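# Arrange four wooden cubes in a row by size

## Task

Put the four wooden cubes on the table into a single straight line, ordered from largest to smallest, with each cube's face flush against its neighbour's face; at the end neither arm, gripper nor wrist camera cable may touch any cube.

## Robot and tools

Robot: two six-joint arms, left_arm and right_arm, each with a parallel two-finger gripper and a wrist camera whose cable counts as part of the arm. The left base sits near (-0.035, +0.345, 0) m and the right near (-0.048, -0.335, 0) m, both facing +x. A camera stand is behind them.

Frames: the scene frame has its origin at table-top height midway between the nominal bases, +x out over the table, +y toward left_arm, +z up. Positions and quaternions (wxyz) in results are in this frame. Command offsets are instead measured along each arm's own Hand target axes: the fingers point along the gripper's +z and open and close along its y.

execute_actions(actions, cameras): actions is a list of actions; each action is a list of 1 to 15 rows, one row per 1/30 s step; if fewer than 15 rows, the last row is held for the remaining steps. Every row is one list of 14 numbers in [-1, 1]: dx, dy, dz, rx, ry, rz, opening for left_arm, then the same seven for right_arm, always all 14. dx..rz are an offset, not a pose: they are measured from that arm's Hand target at the start of the action, in the hand's own axes, scaled so 1.0 = 0.6 m or 180 degrees; rx, ry, rz form a single rotation vector. Rows within one action do not add up, but each new action or call starts from the updated Hand target, so sending the same offset again moves further. Sending six zeros re-requests the current Hand target. opening is absolute: +1 fully open (about 87 mm between pads), +0.5 about 69 mm, 0 about 43 mm, -0.5 about 18 mm, -1 closed. A 0 opening is a real command, so repeat the present opening for a gripper you want unchanged. An empty actions list just returns state and images. cameras: list of names, null/omitted/["all"] for all, [] for none; an unknown name invalidates the call.

move(target, speed, blend, opening_speed, blocking, cameras): target is one 14-number row (same layout and scale as above) or a list of up to 15 such rows; every row is an offset from the Hand targets at the move's start, not from the previous row. Paths are straight lines, ignore obstacles and the other arm, finish together and are capped at 10 s. speed: m/s, 0.002 to 2.9, default 0.25, rotation up to twice that in rad/s; one value or one per target. blend: metres of corner rounding for lists, default 0. opening_speed: change rate of the opening per second on the -1..+1 scale, at least 0.2. Later targets' openings are applied on arrival after all motion rests. blocking=false returns after about 0.5 s while the move continues. The result adds a move: line giving the ending (done, off_target, moving, held, fault) and limits (paced = pose clipped, held = steps withheld). done means within 10 mm and 2 degrees; neither done nor off_target tells you about contact.

wait(seconds 0 to 10) lets the scene run holding the last commands. stop brakes a running move. zoom_image(camera, region=[x0, y0, x1, y1]) enlarges part of the newest image of cam_head_left, cam_head_right, cam_left_wrist or cam_right_wrist; pixels from the top-left, region at most 504 by 504. read_manual(section="licences") only returns licence text. finished_scene(scene) ends the current scene (give its number) and cannot be undone.

Result lines: end_effector_position (m) is the point between the finger pads, slightly behind the tips. Hand target is the last commanded pose after clipping and is the base for the next offsets. Tool commands lists gripper commands. grip_measured is the finger position on the command scale (Joint positions give it as 0 closed to 1 open). Joint velocities 'within noise' means the arm is still. Joint torques include gravity, have offsets and noise; joints 1 to 3 wrap at ±28 N m. MOTOR HOT appears at 75 °C; OVER-TEMPERATURE FAULT at 90 °C folds that arm away for the rest of the scene; at 100 °C it collapses. Holding loads, reaching far or pushing into unreachable poses heats motors.

Behaviour: grippers sag, fall short and tilt, more at long reach; tiny moves may not happen or may go astray, so check position and orientation after each move and correct. Orientation commands are clipped to 40 degrees from the measured one per step. If a gripper rests short, send the missing distance as a further offset. An arm blocked by something keeps pressing; command the target back past the gripper to release. Avoid paths near an arm's own base.

Gripping: close to about 0.04 below the grip_measured reading at first contact for full force (less for lighter). Readings may be off by about 1 mm.

Avoid: arms or grippers bumping each other (the clearance check does not cover grippers or wrist cameras), closing on the other arm's fingers, fast contact, hard pushes on the table or fixtures, releasing cubes while moving, dropping cubes from height, and anything ending up off the table. Cubes may occasionally be nudged by outside disturbances, so recheck the row before finishing, with both grippers clear of all cubes.

Cameras: all four images are 896x504; head cameras are fixed, wrist cameras follow their hands; calibration numbers are approximate.

Each tool is called after ">>>" by a JSON object that holds its "fn" and its "kwargs".

## Session

>>> {"fn": "execute_actions", "kwargs": {"actions": []}}

Scene clock: 0.00 s.
left_arm: end_effector_position=(+0.2988, +0.0982, +0.3005) grip_measured=+0.978 end_effector_quat_wxyz=(+0.512, -0.011, +0.800, -0.313) | right_arm: end_effector_position=(+0.1473, -0.2250, +0.3336) grip_measured=+1.000 end_effector_quat_wxyz=(+0.356, +0.117, +0.897, +0.234)
Joint positions: left_arm=[-0.651 1.244 1.165 -0.204 -0.074 -0.584 0.989] | right_arm=[0.317 1 1.563 -1.257 -0.095 0.632 1]
Joint velocities: within noise
Joint torques (N m): no reading
Heat: left arm: 43 °C; right arm: 46 °C.
Hand target: left_arm +0.2986, +0.0982, +0.3090; +0.519, -0.011, +0.793, -0.318 | right_arm +0.1482, -0.2250, +0.3380; +0.364, +0.116, +0.894, +0.236
Tool commands: left_gripper/opening=+1.0 right_gripper/opening=+1.0
camera_calibration:
cam_left_wrist: T_world_to_cam=[[-0.288465, -0.802508, 0.522273, 0.00522972], [-0.944075, 0.147399, -0.29495, 0.374444], [0.159717, -0.578147, -0.800148, 0.388577], [0, 0, 0, 1]] pos_world=[0.292949, 0.173659, 0.418629]
cam_right_wrist: T_world_to_cam=[[-0.0431713, -0.851662, -0.522311, -0.010351], [-0.994397, -0.0138632, 0.104796, 0.133271], [-0.0964918, 0.523909, -0.846291, 0.553712], [0, 0, 0, 1]] pos_world=[0.185506, -0.297062, 0.449229]

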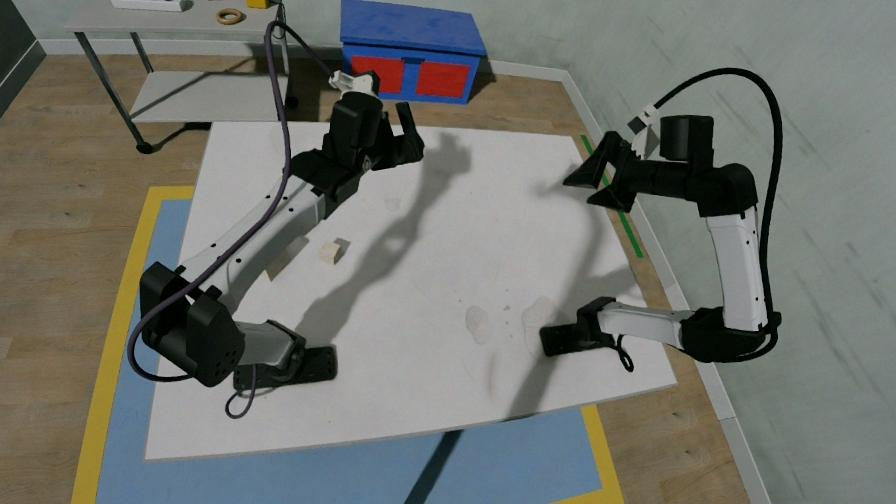

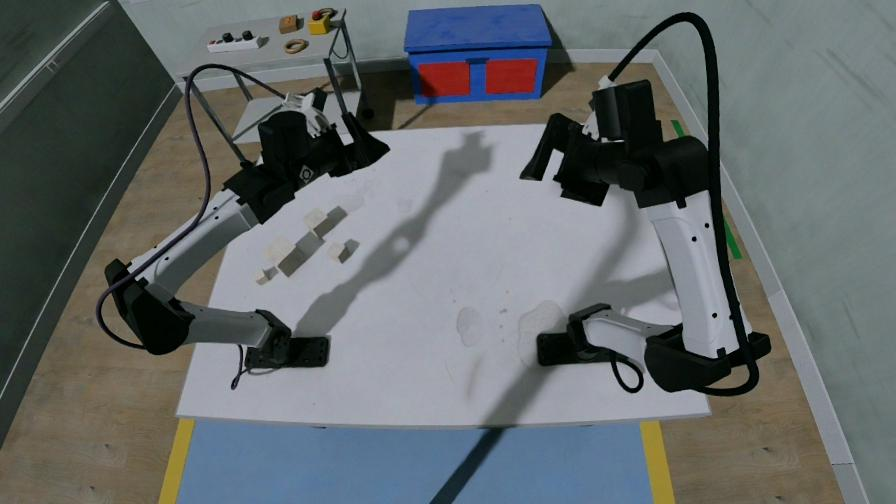

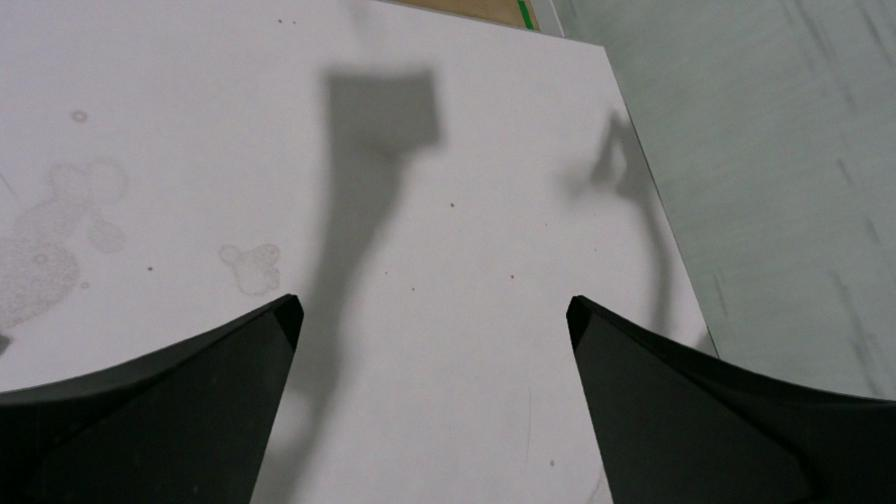

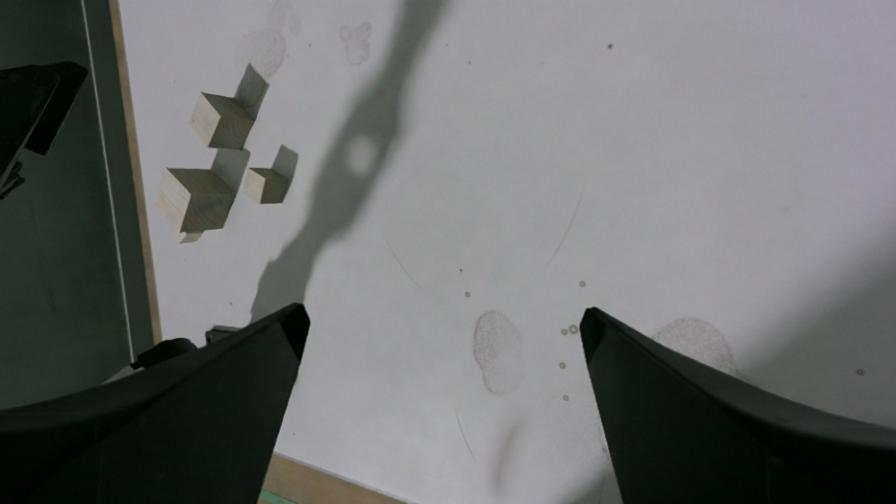

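>>> {"fn": "move", "kwargs": {"target": [-0.0435,0.3623,-0.3022,-0.1844,0.088,0.0939,1,0,0,0,0,0,0,1], "speed": 0.2}}

Scene clock: 31.10 s.
left_arm: end_effector_position=(+0.2279, +0.3701, +0.2547) grip_measured=+0.978 end_effector_quat_wxyz=(+0.411, -0.005, +0.912, +0.001) | right_arm: end_effector_position=(+0.1473, -0.2250, +0.3336) grip_measured=+1.000 end_effector_quat_wxyz=(+0.356, +0.117, +0.897, +0.234)
Joint positions: left_arm=[0.113 1.015 1.243 -0.956 0.108 0.093 0.989] | right_arm=[0.317 1 1.563 -1.257 -0.095 0.632 1]
Joint velocities: within noise
Joint torques (N m): left_arm=[0.34 -2.1 9.44 1.5 0.24 0.13] | right_arm=[-0.02 -0.77 5.48 1.59 -0.05 -0.02]
Heat: left arm: 46 °C; right arm: 45 °C.
Hand target: left_arm +0.2280, +0.3700, +0.2650; +0.422, +0.000, +0.906, +0.000 | right_arm +0.1482, -0.2250, +0.3380; +0.364, +0.116, +0.894, +0.236
Off the commanded pose: left_arm 0.010 m, 2 deg | right_arm 0.004 m, 1 deg.
move: done
camera_calibration:
cam_left_wrist: T_world_to_cam=[[0.0276339, -0.999587, 0.00782594, 0.358904], [-0.999114, -0.0273706, 0.0319562, 0.247878], [-0.0317288, -0.00870208, -0.999459, 0.404121], [0, 0, 0, 1]] pos_world=[0.250563, 0.369058, 0.393172]
cam_right_wrist: T_world_to_cam=[[-0.0431713, -0.851662, -0.522311, -0.010351], [-0.994397, -0.0138632, 0.104796, 0.133271], [-0.0964918, 0.523909, -0.846291, 0.553712], [0, 0, 0, 1]] pos_world=[0.185506, -0.297062, 0.449229]

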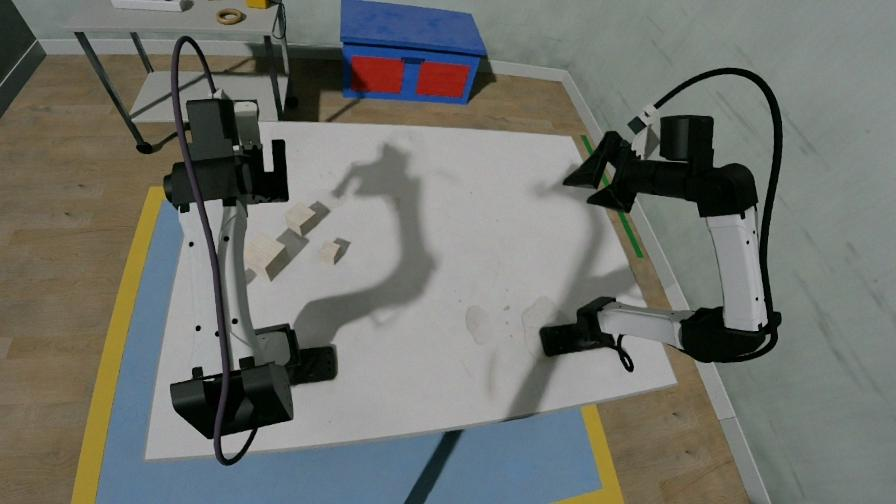

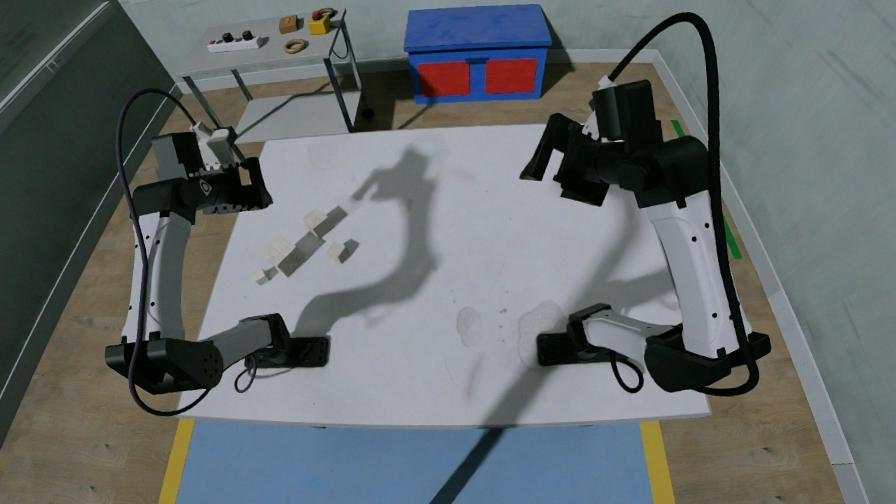

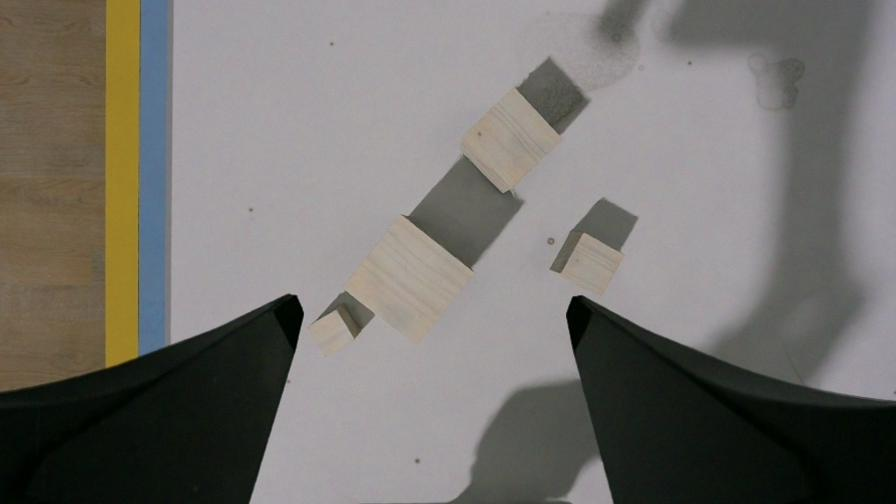

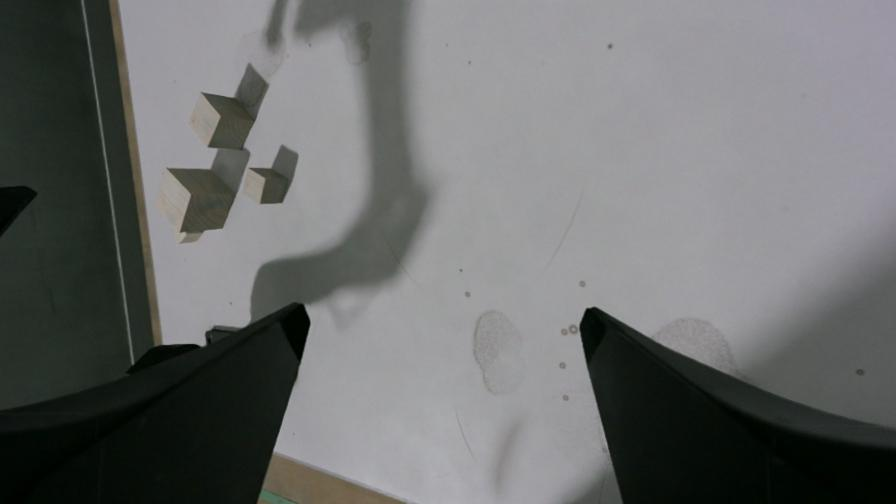

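>>> {"fn": "zoom_image", "kwargs": {"camera": "cam_left_wrist", "region": [290, 50, 650, 370]}}

>>> {"fn": "zoom_image", "kwargs": {"camera": "cam_left_wrist", "region": [270, 260, 360, 350]}}

>>> {"fn": "zoom_image", "kwargs": {"camera": "cam_left_wrist", "region": [540, 260, 630, 350]}}

Scaled by 1.400 from the camera's 896x504 image, which has a finer 1280x720 frame.

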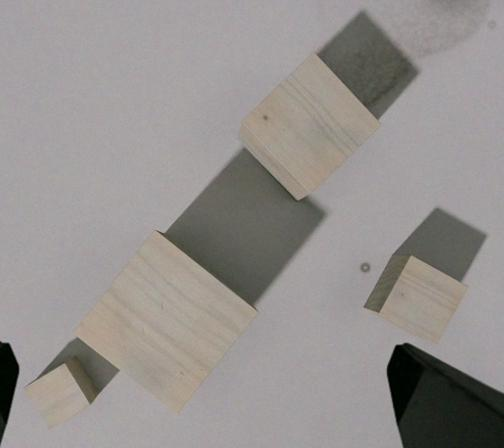

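Scaled by 5.600 from the camera's 896x504 image, which has a finer 1280x720 frame.

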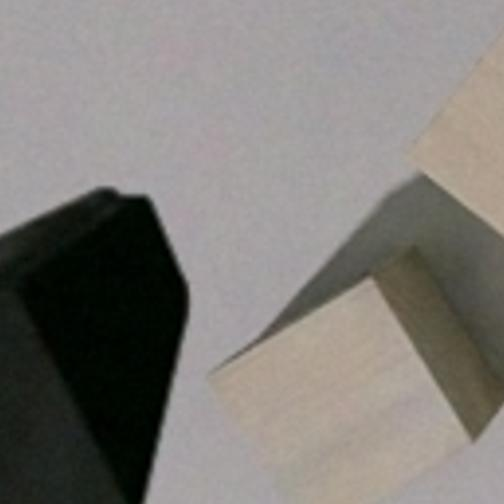

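Scaled by 5.600 from the camera's 896x504 image, which has a finer 1280x720 frame.

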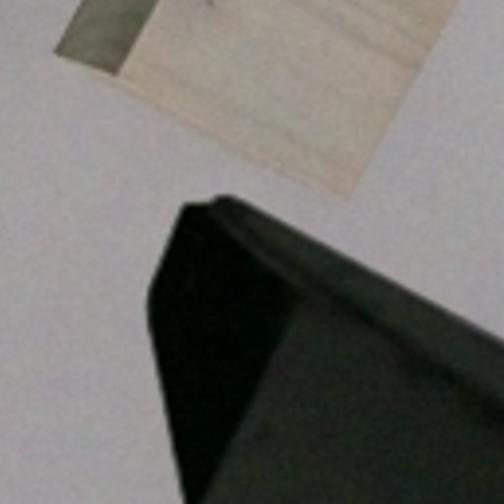

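>>> {"fn": "move", "kwargs": {"target": [0.1758,0.0475,0.1147,0.0945,0.2669,0.2024,1,0,0,0,0,0,0,1], "speed": 0.2, "cameras": ["cam_left_wrist","cam_head_left"]}}

Scene clock: 124.53 s.
left_arm: end_effector_position=(+0.2091, +0.3964, +0.1345) grip_measured=+0.978 end_effector_quat_wxyz=(-0.002, +0.326, +0.945, -0.010) | right_arm: end_effector_position=(+0.1473, -0.2250, +0.3336) grip_measured=+1.000 end_effector_quat_wxyz=(+0.356, +0.117, +0.897, +0.234)
Joint positions: left_arm=[0.064 1.606 1.393 -1.37 0.017 0.767 0.989] | right_arm=[0.317 1 1.563 -1.257 -0.095 0.632 1]
Joint velocities: within noise
Joint torques (N m): left_arm=[-0.66 -6.02 8.76 0.19 -0.09 0.15] | right_arm=[-0.05 -0.72 5.44 1.61 -0.06 -0.05]
Heat: left arm: 52 °C; right arm: 43 °C.
Hand target: left_arm +0.2128, +0.3985, +0.1400; -0.001, +0.334, +0.943, +0.000 | right_arm +0.1482, -0.2250, +0.3380; +0.364, +0.116, +0.894, +0.236
Off the commanded pose: left_arm 0.007 m, 1 deg | right_arm 0.004 m, 1 deg.
move: done
camera_calibration:
cam_left_wrist: T_world_to_cam=[[-0.603494, -0.797287, 0.0113071, 0.437836], [-0.504984, 0.393137, 0.768397, -0.135368], [-0.617078, 0.458013, -0.639874, 0.172656], [0, 0, 0, 1]] pos_world=[0.302415, 0.32322, 0.209544]
Images, in order (width x height): cam_head_left 896x504, cam_left_wrist 896x504.

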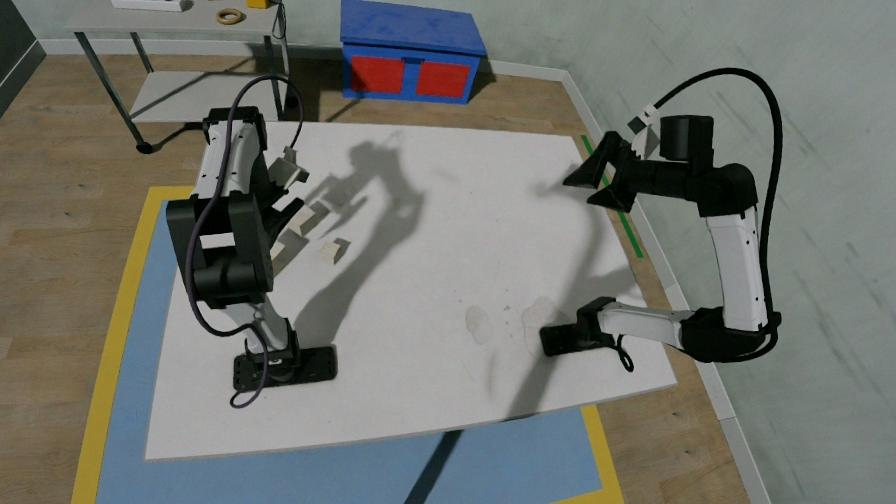

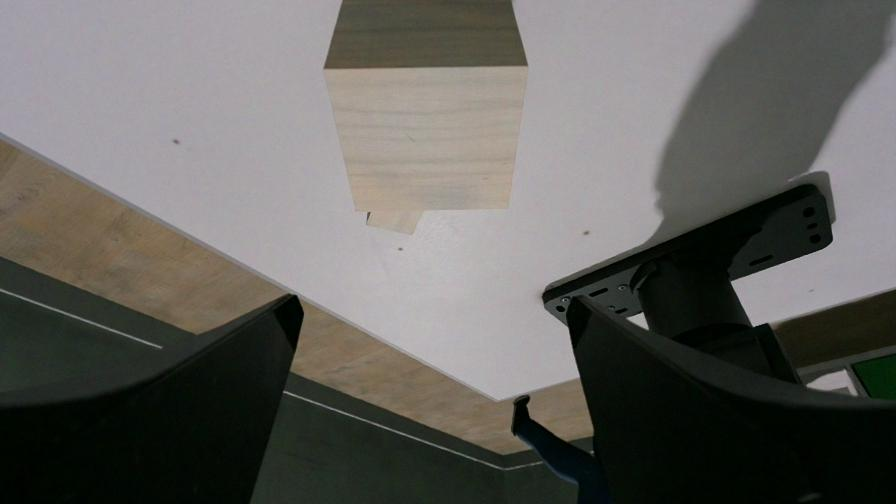

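>>> {"fn": "move", "kwargs": {"target": [[0,0.006,0,0,0,0,1,0,0,0,0,0,0,1],[0,0.006,0.178,0,0,0,1,0,0,0,0,0,0,1]], "speed": 0.1, "cameras": ["cam_left_wrist"]}}

Scene clock: 140.33 s.
left_arm: end_effector_position=(+0.2137, +0.3974, +0.0347) grip_measured=+0.978 end_effector_quat_wxyz=(+0.001, +0.330, +0.944, -0.008) | right_arm: end_effector_position=(+0.1473, -0.2250, +0.3336) grip_measured=+1.000 end_effector_quat_wxyz=(+0.356, +0.117, +0.897, +0.234)
Joint positions: left_arm=[0.064 1.682 1.071 -0.965 0.015 0.775 0.989] | right_arm=[0.317 1 1.563 -1.257 -0.095 0.632 1]
Joint velocities: within noise
Joint torques (N m): left_arm=[0.03 -6.24 5.82 0.37 -0.05 0.19] | right_arm=[-0.08 -0.68 5.42 1.6 -0.03 -0.04]
Heat: left arm: 52 °C; right arm: 43 °C.
Hand target: left_arm +0.2150, +0.4013, +0.0332; +0.000, +0.334, +0.943, +0.000 | right_arm +0.1482, -0.2250, +0.3380; +0.364, +0.116, +0.894, +0.236
Off the commanded pose: left_arm 0.004 m, 1 deg | right_arm 0.004 m, 1 deg.
move: done
camera_calibration:
cam_left_wrist: T_world_to_cam=[[-0.610584, -0.791935, 0.00513829, 0.442232], [-0.506701, 0.395638, 0.76598, -0.0573974], [-0.608639, 0.465092, -0.642844, 0.106631], [0, 0, 0, 1]] pos_world=[0.305837, 0.323334, 0.11024]
Images, in order (width x height): cam_left_wrist 896x504.

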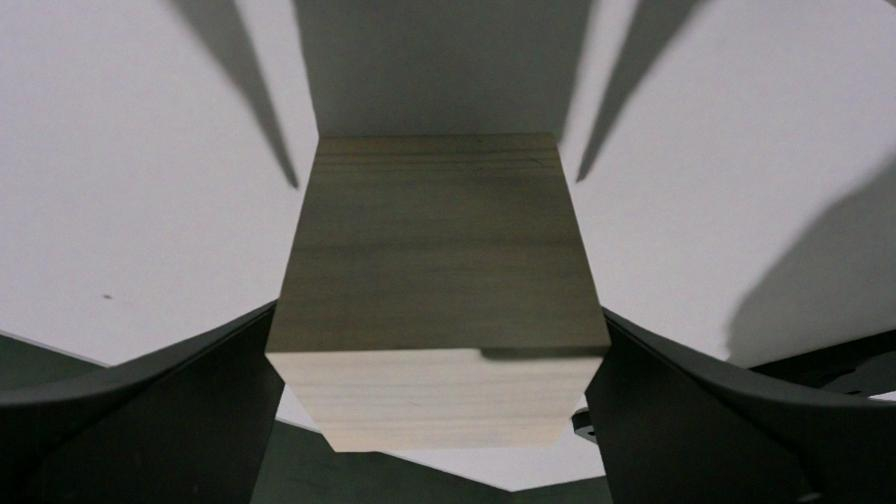

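>>> {"fn": "move", "kwargs": {"target": [0,0,0,0,0,0,0.3,0,0,0,0,0,0,1], "opening_speed": 0.3, "cameras": ["cam_left_wrist"]}}

Scene clock: 148.60 s.
left_arm: end_effector_position=(+0.2139, +0.3975, +0.0347) grip_measured=+0.434 end_effector_quat_wxyz=(+0.001, +0.330, +0.944, -0.008) | right_arm: end_effector_position=(+0.1473, -0.2250, +0.3336) grip_measured=+1.000 end_effector_quat_wxyz=(+0.356, +0.117, +0.897, +0.234)
Joint positions: left_arm=[0.064 1.682 1.071 -0.965 0.015 0.776 0.717] | right_arm=[0.317 1 1.563 -1.257 -0.095 0.632 1]
Joint velocities: within noise
Joint torques (N m): left_arm=[0.05 -6.23 5.83 0.37 -0.07 0.19] | right_arm=[0.02 -0.66 5.38 1.62 -0.03 -0.03]
Heat: left arm: 51 °C; right arm: 43 °C.
Hand target: left_arm +0.2150, +0.4013, +0.0332; +0.000, +0.334, +0.943, +0.000 | right_arm +0.1482, -0.2250, +0.3380; +0.364, +0.116, +0.894, +0.236
Off the commanded pose: left_arm 0.004 m, 1 deg | right_arm 0.004 m, 1 deg.
move: done
camera_calibration:
cam_left_wrist: T_world_to_cam=[[-0.610857, -0.791727, 0.00463296, 0.442428], [-0.507202, 0.395812, 0.765558, -0.0571508], [-0.607947, 0.465297, -0.64335, 0.10653], [0, 0, 0, 1]] pos_world=[0.306038, 0.323335, 0.110239]
Images, in order (width x height): cam_left_wrist 896x504.

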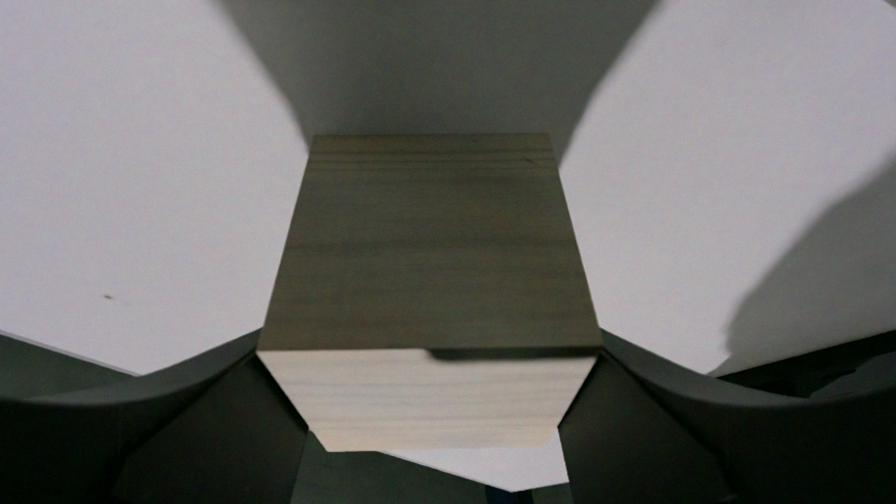

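>>> {"fn": "move", "kwargs": {"target": [[0,0,0,0,0,0,0.8,0,0,0,0,0,0,1],[0,0,-0.1613,0,0,0,0.8,0,0,0,0,0,0,1],[-0.2353,0.0163,-0.1613,0,0,0.0517,0.8,0,0,0,0,0,0,1]], "speed": [0.1,0.12,0.25], "opening_speed": 0.4, "cameras": ["cam_left_wrist","cam_head_left"]}}

Scene clock: 176.73 s.
left_arm: end_effector_position=(+0.3283, +0.3187, +0.1257) grip_measured=+0.800 end_effector_quat_wxyz=(-0.003, +0.413, +0.911, -0.006) | right_arm: end_effector_position=(+0.1473, -0.2250, +0.3336) grip_measured=+1.000 end_effector_quat_wxyz=(+0.356, +0.117, +0.897, +0.234)
Joint positions: left_arm=[-0.18 2.073 1.954 -1.46 0.011 0.71 0.9] | right_arm=[0.317 1 1.563 -1.257 -0.095 0.632 1]
Joint velocities: within noise
Joint torques (N m): left_arm=[-0.17 -9.74 8.64 0.14 0 -0.03] | right_arm=[0.05 -0.62 5.39 1.62 -0.03 -0.03]
Heat: left arm: 48 °C; right arm: 42 °C.
Hand target: left_arm +0.3310, +0.3201, +0.1298; -0.001, +0.409, +0.913, +0.000 | right_arm +0.1482, -0.2250, +0.3380; +0.364, +0.116, +0.894, +0.236
Off the commanded pose: left_arm 0.005 m, 1 deg | right_arm 0.004 m, 1 deg.
move: done
camera_calibration:
cam_left_wrist: T_world_to_cam=[[-0.742018, -0.670365, 0.00448363, 0.453915], [-0.425171, 0.475766, 0.769985, -0.0906113], [-0.518304, 0.569437, -0.638046, 0.208011], [0, 0, 0, 1]] pos_world=[0.406101, 0.22895, 0.200455]
Images, in order (width x height): cam_head_left 896x504, cam_left_wrist 896x504.

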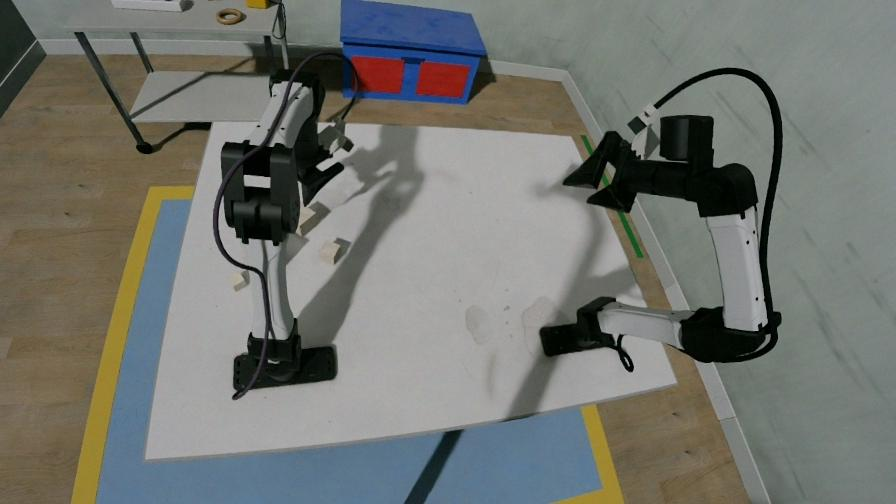

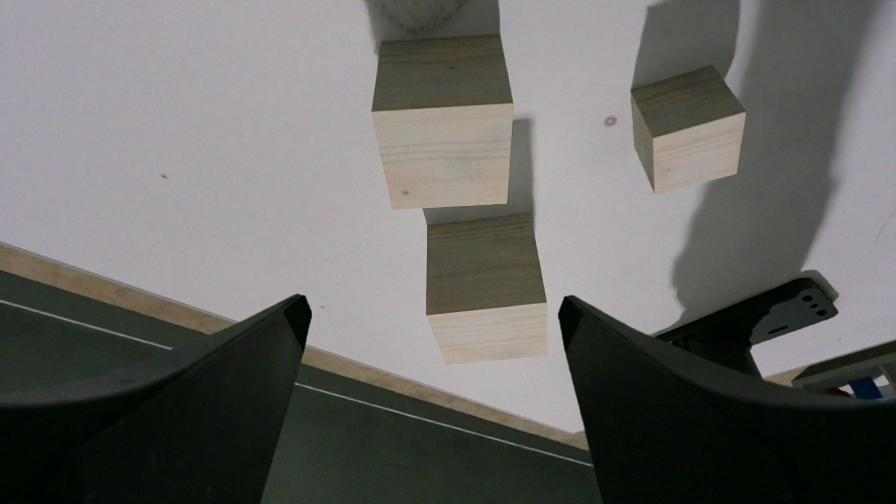

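>>> {"fn": "move", "kwargs": {"target": [[-0.0083,-0.0033,0.03,0,0,-0.0133,0.7,0,0,0,0,0,0,1],[-0.0083,-0.0033,0.168,0,0,-0.0133,0.7,0,0,0,0,0,0,1]], "speed": 0.1, "cameras": ["cam_left_wrist"]}}

Scene clock: 199.33 s.
left_arm: end_effector_position=(+0.3315, +0.3166, +0.0307) grip_measured=+0.700 end_effector_quat_wxyz=(-0.002, +0.390, +0.921, -0.006) | right_arm: end_effector_position=(+0.1473, -0.2250, +0.3336) grip_measured=+1.000 end_effector_quat_wxyz=(+0.356, +0.117, +0.897, +0.234)
Joint positions: left_arm=[-0.18 2.114 1.636 -1.099 0.011 0.659 0.85] | right_arm=[0.317 1 1.563 -1.257 -0.095 0.632 1]
Joint velocities: within noise
Joint torques (N m): left_arm=[-0.84 -10.24 6.06 0.35 -0.02 -0.03] | right_arm=[0.02 -0.76 5.39 1.62 -0.04 -0.03]
Heat: left arm: 50 °C; right arm: 42 °C.
Hand target: left_arm +0.3327, +0.3150, +0.0290; +0.000, +0.390, +0.921, +0.000 | right_arm +0.1482, -0.2250, +0.3380; +0.364, +0.116, +0.894, +0.236
Off the commanded pose: left_arm 0.003 m, 1 deg | right_arm 0.004 m, 1 deg.
move: done
camera_calibration:
cam_left_wrist: T_world_to_cam=[[-0.706808, -0.7074, 0.00266231, 0.455386], [-0.450856, 0.453372, 0.768884, 0.00046489], [-0.545116, 0.542253, -0.639383, 0.167696], [0, 0, 0, 1]] pos_world=[0.413494, 0.230996, 0.105652]
Images, in order (width x height): cam_left_wrist 896x504.

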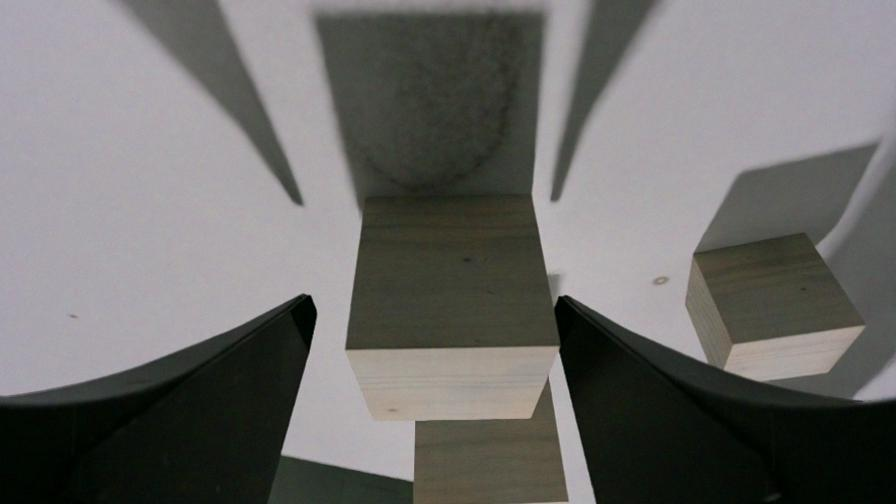

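>>> {"fn": "move", "kwargs": {"target": [0,-0.0083,0,0,0,0,0.7,0,0,0,0,0,0,1], "speed": 0.05, "cameras": ["cam_left_wrist"]}}

>>> {"fn": "move", "kwargs": {"target": [0,0,0,0,0,0,0.03,0,0,0,0,0,0,1], "opening_speed": 0.25, "cameras": ["cam_left_wrist"]}}

Scene clock: 205.73 s.
left_arm: end_effector_position=(+0.3274, +0.3125, +0.0272) grip_measured=+0.700 end_effector_quat_wxyz=(-0.006, +0.391, +0.920, -0.007) | right_arm: end_effector_position=(+0.1473, -0.2250, +0.3336) grip_measured=+1.000 end_effector_quat_wxyz=(+0.356, +0.117, +0.897, +0.234)
Joint positions: left_arm=[-0.192 2.114 1.621 -1.094 0.011 0.65 0.85] | right_arm=[0.317 1 1.563 -1.257 -0.095 0.632 1]
Joint velocities: within noise
Joint torques (N m): left_arm=[-0.76 -11.23 5.83 0.35 -0.02 0.02] | right_arm=[-0.01 -0.68 5.38 1.62 -0.05 -0.05]
Heat: left arm: 50 °C; right arm: 42 °C.
Hand target: left_arm +0.3291, +0.3116, +0.0290; -0.001, +0.390, +0.921, +0.000 | right_arm +0.1482, -0.2250, +0.3380; +0.364, +0.116, +0.894, +0.236
Off the commanded pose: left_arm 0.003 m, 1 deg | right_arm 0.004 m, 1 deg.
move: done
camera_calibration:
cam_left_wrist: T_world_to_cam=[[-0.708651, -0.705507, 0.00853442, 0.449476], [-0.442, 0.453333, 0.774032, 0.000231082], [-0.549954, 0.544747, -0.633089, 0.16614], [0, 0, 0, 1]] pos_world=[0.409993, 0.2265, 0.101166]
Images, in order (width x height): cam_left_wrist 896x504.

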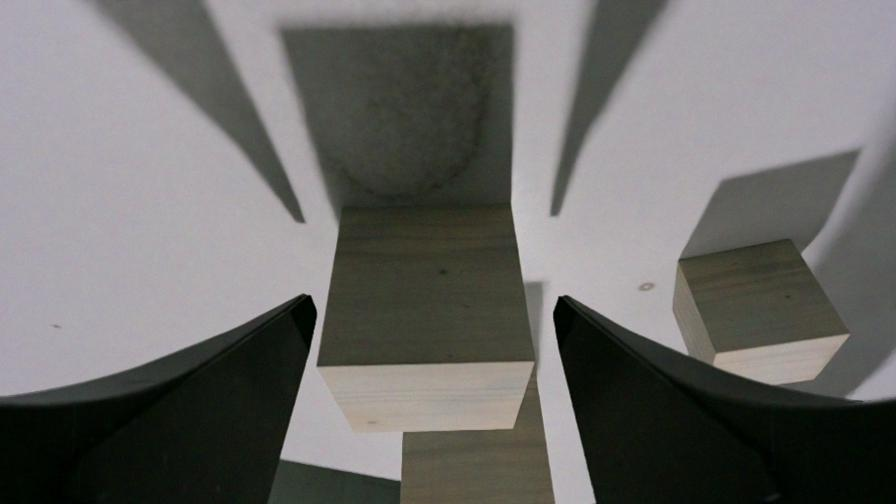

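Scene clock: 208.63 s.
left_arm: end_effector_position=(+0.3282, +0.3124, +0.0271) grip_measured=+0.150 end_effector_quat_wxyz=(-0.005, +0.391, +0.921, -0.007) | right_arm: end_effector_position=(+0.1473, -0.2250, +0.3336) grip_measured=+1.000 end_effector_quat_wxyz=(+0.356, +0.117, +0.897, +0.234)
Joint positions: left_arm=[-0.192 2.114 1.621 -1.091 0.011 0.649 0.575] | right_arm=[0.317 1 1.563 -1.257 -0.095 0.632 1]
Joint velocities: within noise
Joint torques (N m): left_arm=[-0.66 -11.25 5.82 0.35 0 -0.02] | right_arm=[-0.09 -0.65 5.42 1.62 -0.06 -0.03]
Heat: left arm: 49 °C; right arm: 42 °C.
Hand target: left_arm +0.3291, +0.3116, +0.0290; +0.000, +0.390, +0.921, +0.000 | right_arm +0.1482, -0.2250, +0.3380; +0.364, +0.116, +0.894, +0.236
Off the commanded pose: left_arm 0.002 m, 1 deg | right_arm 0.004 m, 1 deg.
move: done
camera_calibration:
cam_left_wrist: T_world_to_cam=[[-0.708082, -0.706098, 0.00674411, 0.449981], [-0.444715, 0.453342, 0.77247, 0.00161662], [-0.548497, 0.543973, -0.635015, 0.166367], [0, 0, 0, 1]] pos_world=[0.410593, 0.226499, 0.101362]
Images, in order (width x height): cam_left_wrist 896x504.

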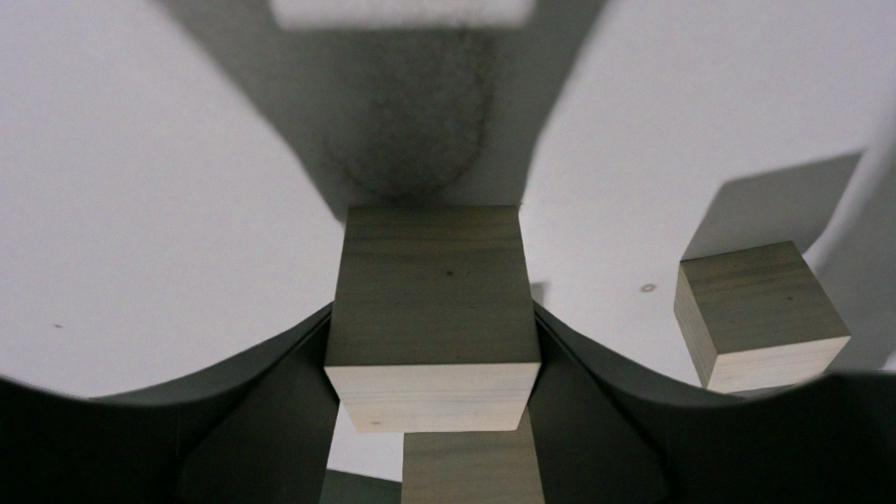

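>>> {"fn": "move", "kwargs": {"target": [[0,0,-0.1683,0,0,0,0.03,0,0,0,0,0,0,1],[0.103,-0.0143,-0.1683,0,0,-0.0383,0.03,0,0,0,0,0,0,1],[0.103,-0.0143,-0.0033,0,0,-0.0383,0.03,0,0,0,0,0,0,1]], "speed": [0.12,0.2,0.1], "cameras": ["cam_left_wrist","cam_head_left"]}}

Scene clock: 225.57 s.
left_arm: end_effector_position=(+0.2785, +0.3496, +0.0313) grip_measured=+0.150 end_effector_quat_wxyz=(-0.002, +0.336, +0.942, -0.006) | right_arm: end_effector_position=(+0.1473, -0.2250, +0.3336) grip_measured=+1.000 end_effector_quat_wxyz=(+0.356, +0.117, +0.897, +0.234)
Joint positions: left_arm=[-0.097 1.918 1.351 -1.012 0.009 0.627 0.575] | right_arm=[0.317 1 1.563 -1.257 -0.095 0.632 1]
Joint velocities: within noise
Joint torques (N m): left_arm=[-0.43 -8.75 6.05 0.33 -0.01 -0.03] | right_arm=[0.03 -0.69 5.49 1.59 -0.04 -0.03]
Heat: left arm: 48 °C; right arm: 41 °C.
Hand target: left_arm +0.2798, +0.3500, +0.0310; -0.001, +0.334, +0.943, +0.000 | right_arm +0.1482, -0.2250, +0.3380; +0.364, +0.116, +0.894, +0.236
Off the commanded pose: left_arm 0.002 m, 1 deg | right_arm 0.004 m, 1 deg.
move: done
camera_calibration:
cam_left_wrist: T_world_to_cam=[[-0.620779, -0.783981, 0.00280342, 0.444063], [-0.498356, 0.397368, 0.770546, -0.00609558], [-0.605207, 0.476941, -0.637379, 0.160824], [0, 0, 0, 1]] pos_world=[0.369959, 0.273856, 0.105958]
Images, in order (width x height): cam_head_left 896x504, cam_left_wrist 896x504.

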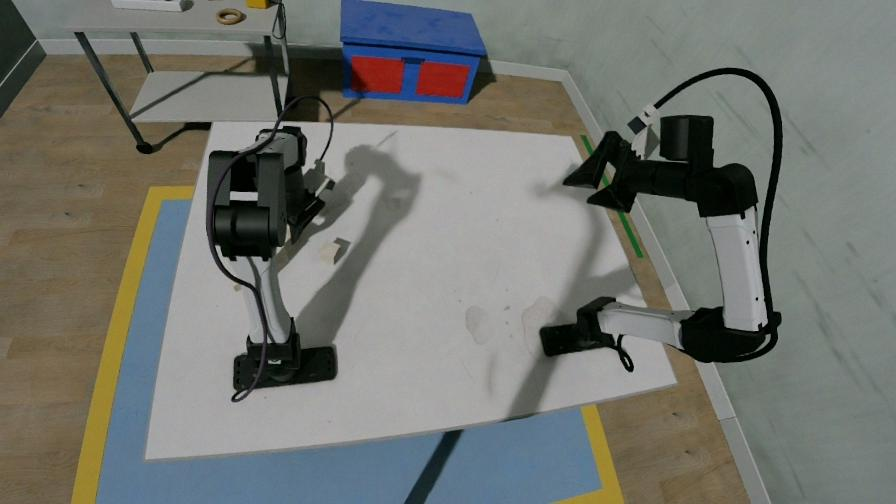

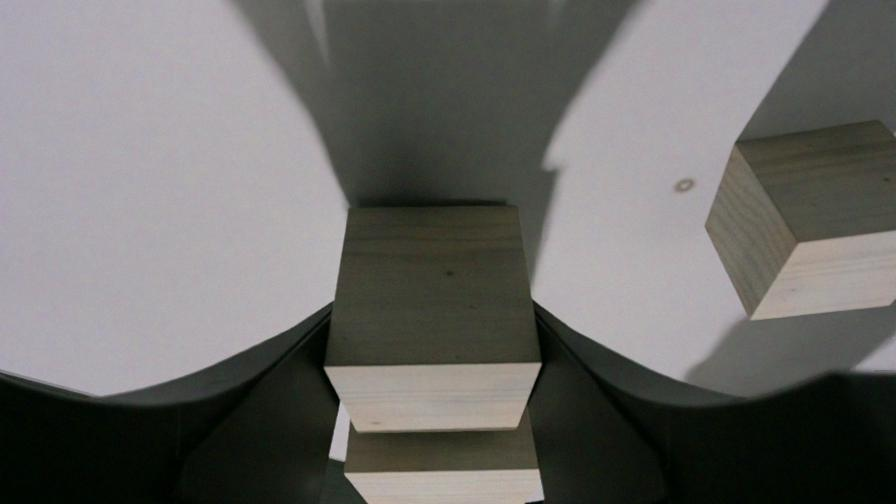

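>>> {"fn": "move", "kwargs": {"target": [[0,-0.0045,0.004,0,0,-0.0044,0.03,0,0,0,0,0,0,1],[0.024,-0.0045,0.003,0,0,-0.0044,0.03,0,0,0,0,0,0,1]], "speed": [0.04,0.04], "cameras": ["cam_left_wrist"]}}

Scene clock: 235.17 s.
left_arm: end_effector_position=(+0.2680, +0.3525, +0.0268) grip_measured=+0.150 end_effector_quat_wxyz=(-0.005, +0.327, +0.945, -0.006) | right_arm: end_effector_position=(+0.1473, -0.2250, +0.3336) grip_measured=+1.000 end_effector_quat_wxyz=(+0.356, +0.117, +0.897, +0.234)
Joint positions: left_arm=[-0.088 1.893 1.297 -0.989 0.009 0.618 0.575] | right_arm=[0.317 1 1.563 -1.257 -0.095 0.632 1]
Joint velocities: within noise
Joint torques (N m): left_arm=[0.51 -10.1 4.83 0.33 0.01 0.16] | right_arm=[-0.02 -0.72 5.41 1.61 -0.04 -0.03]
Heat: left arm: 48 °C; right arm: 41 °C.
Hand target: left_arm +0.2670, +0.3569, +0.0292; -0.001, +0.327, +0.945, +0.000 | right_arm +0.1482, -0.2250, +0.3380; +0.364, +0.116, +0.894, +0.236
Off the commanded pose: left_arm 0.005 m, 1 deg | right_arm 0.004 m, 1 deg.
move: done
camera_calibration:
cam_left_wrist: T_world_to_cam=[[-0.606332, -0.795189, 0.00597356, 0.439865], [-0.500746, 0.387633, 0.773947, -0.00489989], [-0.617749, 0.466278, -0.633223, 0.157295], [0, 0, 0, 1]] pos_world=[0.36142, 0.278332, 0.100768]
Images, in order (width x height): cam_left_wrist 896x504.

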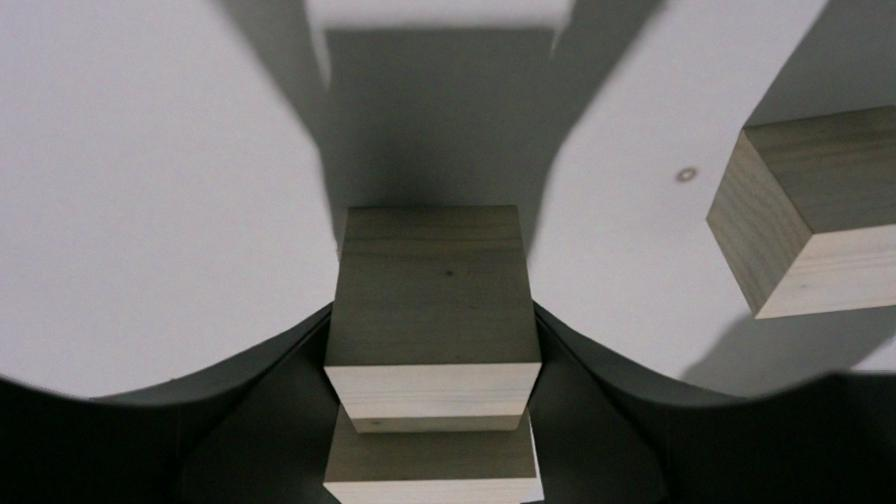

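>>> {"fn": "move", "kwargs": {"target": [0.0095,0.003,-0.003,0,0,0,0.03,0,0,0,0,0,0,1], "speed": 0.04, "cameras": ["cam_left_wrist"]}}

Scene clock: 243.73 s.
left_arm: end_effector_position=(+0.2648, +0.3569, +0.0269) grip_measured=+0.150 end_effector_quat_wxyz=(-0.006, +0.326, +0.945, -0.006) | right_arm: end_effector_position=(+0.1473, -0.2250, +0.3336) grip_measured=+1.000 end_effector_quat_wxyz=(+0.356, +0.117, +0.897, +0.234)
Joint positions: left_arm=[-0.076 1.882 1.282 -0.986 0.009 0.627 0.575] | right_arm=[0.317 1 1.563 -1.257 -0.095 0.632 1]
Joint velocities: within noise
Joint torques (N m): left_arm=[0.61 -10.33 5.11 0.29 0 0.23] | right_arm=[0.02 -0.75 5.41 1.6 -0.04 -0.02]
Heat: left arm: 47 °C; right arm: 41 °C.
Hand target: left_arm +0.2637, +0.3618, +0.0311; +0.000, +0.327, +0.945, +0.000 | right_arm +0.1482, -0.2250, +0.3380; +0.364, +0.116, +0.894, +0.236
Off the commanded pose: left_arm 0.007 m, 1 deg | right_arm 0.004 m, 1 deg.
move: done
camera_calibration:
cam_left_wrist: T_world_to_cam=[[-0.603304, -0.797485, 0.00647208, 0.441348], [-0.501661, 0.385795, 0.774273, -0.00743838], [-0.619968, 0.463875, -0.632819, 0.154808], [0, 0, 0, 1]] pos_world=[0.358512, 0.283026, 0.100868]
Images, in order (width x height): cam_left_wrist 896x504.

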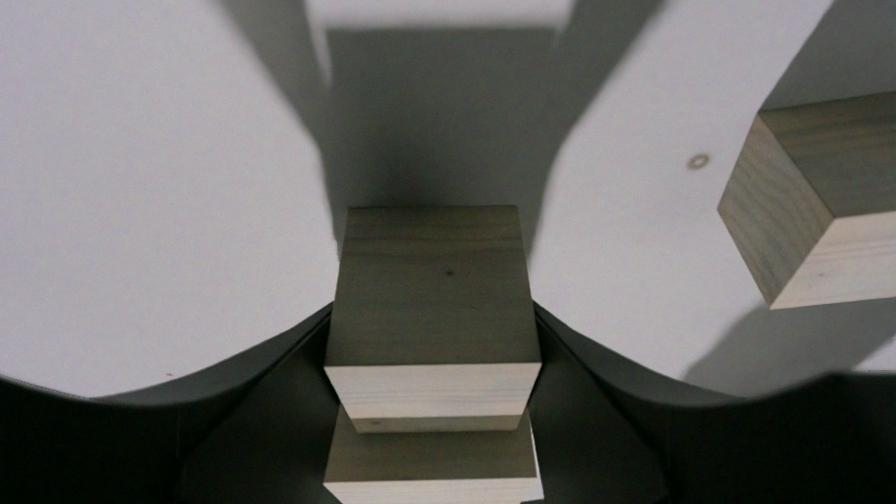

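>>> {"fn": "move", "kwargs": {"target": [[0,0,0,0,0,0,0.4,0,0,0,0,0,0,1],[0,0,-0.16,0,0,0,0.4,0,0,0,0,0,0,1]], "speed": 0.1, "opening_speed": 0.3, "cameras": ["cam_left_wrist","cam_head_left"]}}

Scene clock: 263.27 s.
left_arm: end_effector_position=(+0.2605, +0.3580, +0.1144) grip_measured=+0.400 end_effector_quat_wxyz=(-0.017, +0.326, +0.945, -0.010) | right_arm: end_effector_position=(+0.1473, -0.2250, +0.3336) grip_measured=+1.000 end_effector_quat_wxyz=(+0.356, +0.117, +0.897, +0.234)
Joint positions: left_arm=[-0.072 1.825 1.56 -1.344 0.009 0.63 0.7] | right_arm=[0.317 1 1.563 -1.257 -0.095 0.632 1]
Joint velocities: within noise
Joint torques (N m): left_arm=[0.35 -10.4 8.57 0.14 0.01 0.17] | right_arm=[0.03 -0.66 5.34 1.61 -0.02 -0.03]
Heat: left arm: 47 °C; right arm: 41 °C.
Hand target: left_arm +0.2637, +0.3618, +0.1270; -0.001, +0.327, +0.945, -0.001 | right_arm +0.1482, -0.2250, +0.3380; +0.364, +0.116, +0.894, +0.236
Off the commanded pose: left_arm 0.014 m, 2 deg | right_arm 0.004 m, 1 deg.
move: off_target (left_arm)
camera_calibration:
cam_left_wrist: T_world_to_cam=[[-0.603235, -0.797304, 0.0203412, 0.43744], [-0.482805, 0.385349, 0.786388, -0.0840087], [-0.634829, 0.464556, -0.617398, 0.208841], [0, 0, 0, 1]] pos_world=[0.355898, 0.284127, 0.186103]
Images, in order (width x height): cam_head_left 896x504, cam_left_wrist 896x504.

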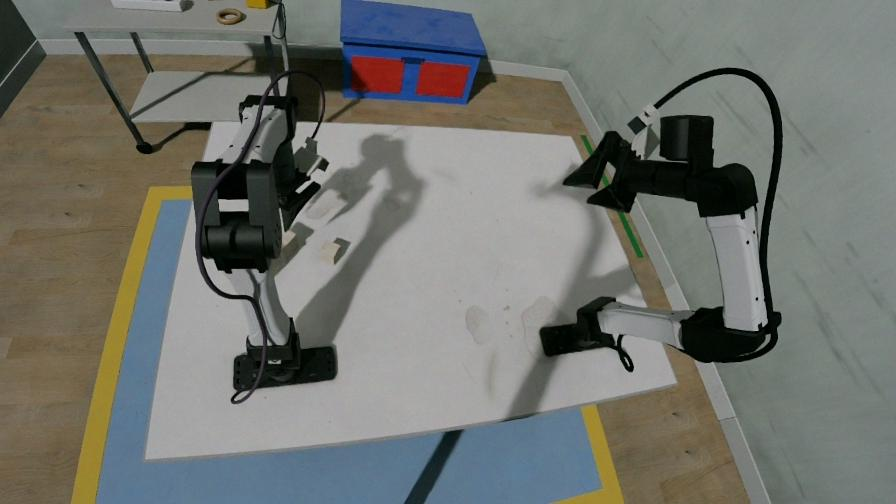

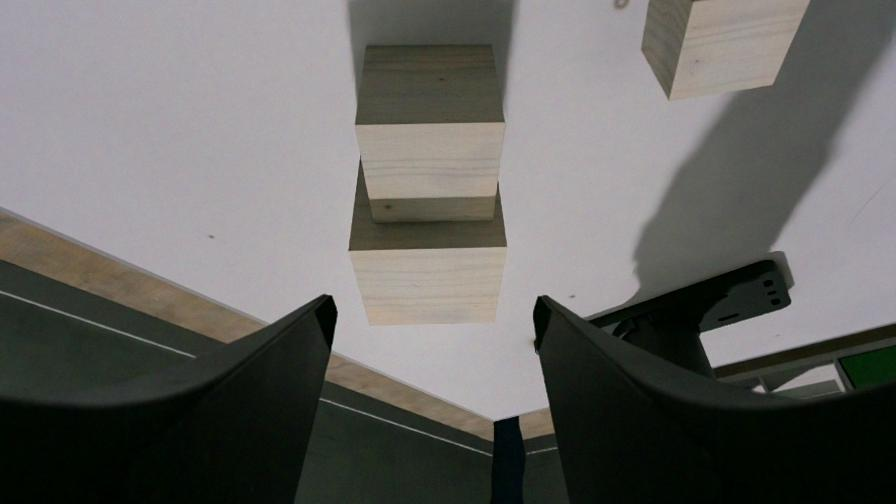

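>>> {"fn": "move", "kwargs": {"target": [-0.0829,-0.176,-0.005,0,0,-0.0522,0.3,0,0,0,0,0,0,1], "speed": 0.2, "cameras": ["cam_left_wrist"]}}

Scene clock: 274.73 s.
left_arm: end_effector_position=(+0.2343, +0.2484, +0.1211) grip_measured=+0.300 end_effector_quat_wxyz=(-0.014, +0.253, +0.967, -0.003) | right_arm: end_effector_position=(+0.1473, -0.2250, +0.3336) grip_measured=+1.000 end_effector_quat_wxyz=(+0.356, +0.117, +0.897, +0.234)
Joint positions: left_arm=[-0.399 1.808 1.565 -1.355 0.009 0.151 0.65] | right_arm=[0.317 1 1.563 -1.257 -0.095 0.632 1]
Joint velocities: within noise
Joint torques (N m): left_arm=[-0.21 -9.2 8.73 0.17 -0.01 -0.04] | right_arm=[-0.03 -0.73 5.38 1.61 -0.05 -0.04]
Heat: left arm: 48 °C; right arm: 41 °C.
Hand target: left_arm +0.2376, +0.2481, +0.1302; -0.001, +0.249, +0.969, +0.000 | right_arm +0.1482, -0.2250, +0.3380; +0.364, +0.116, +0.894, +0.236
Off the commanded pose: left_arm 0.010 m, 2 deg | right_arm 0.004 m, 1 deg.
move: done
camera_calibration:
cam_left_wrist: T_world_to_cam=[[-0.475756, -0.879573, 0.00287238, 0.326853], [-0.542515, 0.296011, 0.786165, -0.0234107], [-0.692339, 0.372464, -0.61801, 0.283569], [0, 0, 0, 1]] pos_world=[0.339127, 0.188802, 0.192714]
Images, in order (width x height): cam_left_wrist 896x504.

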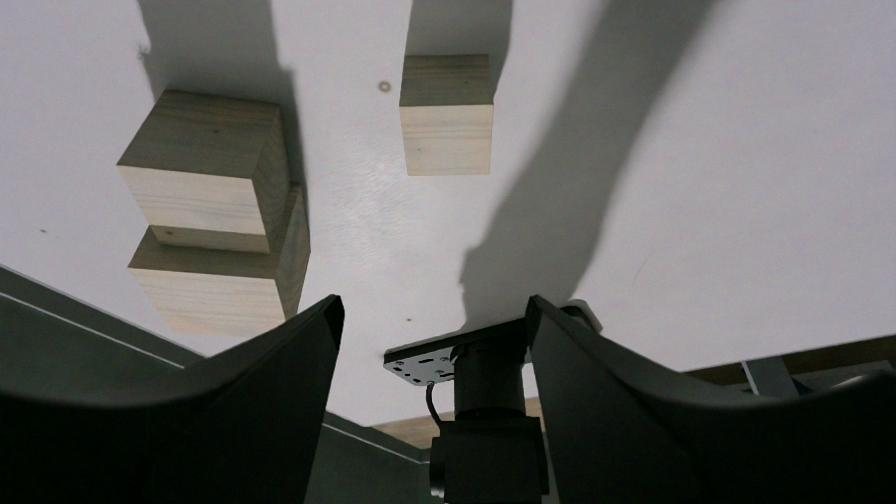

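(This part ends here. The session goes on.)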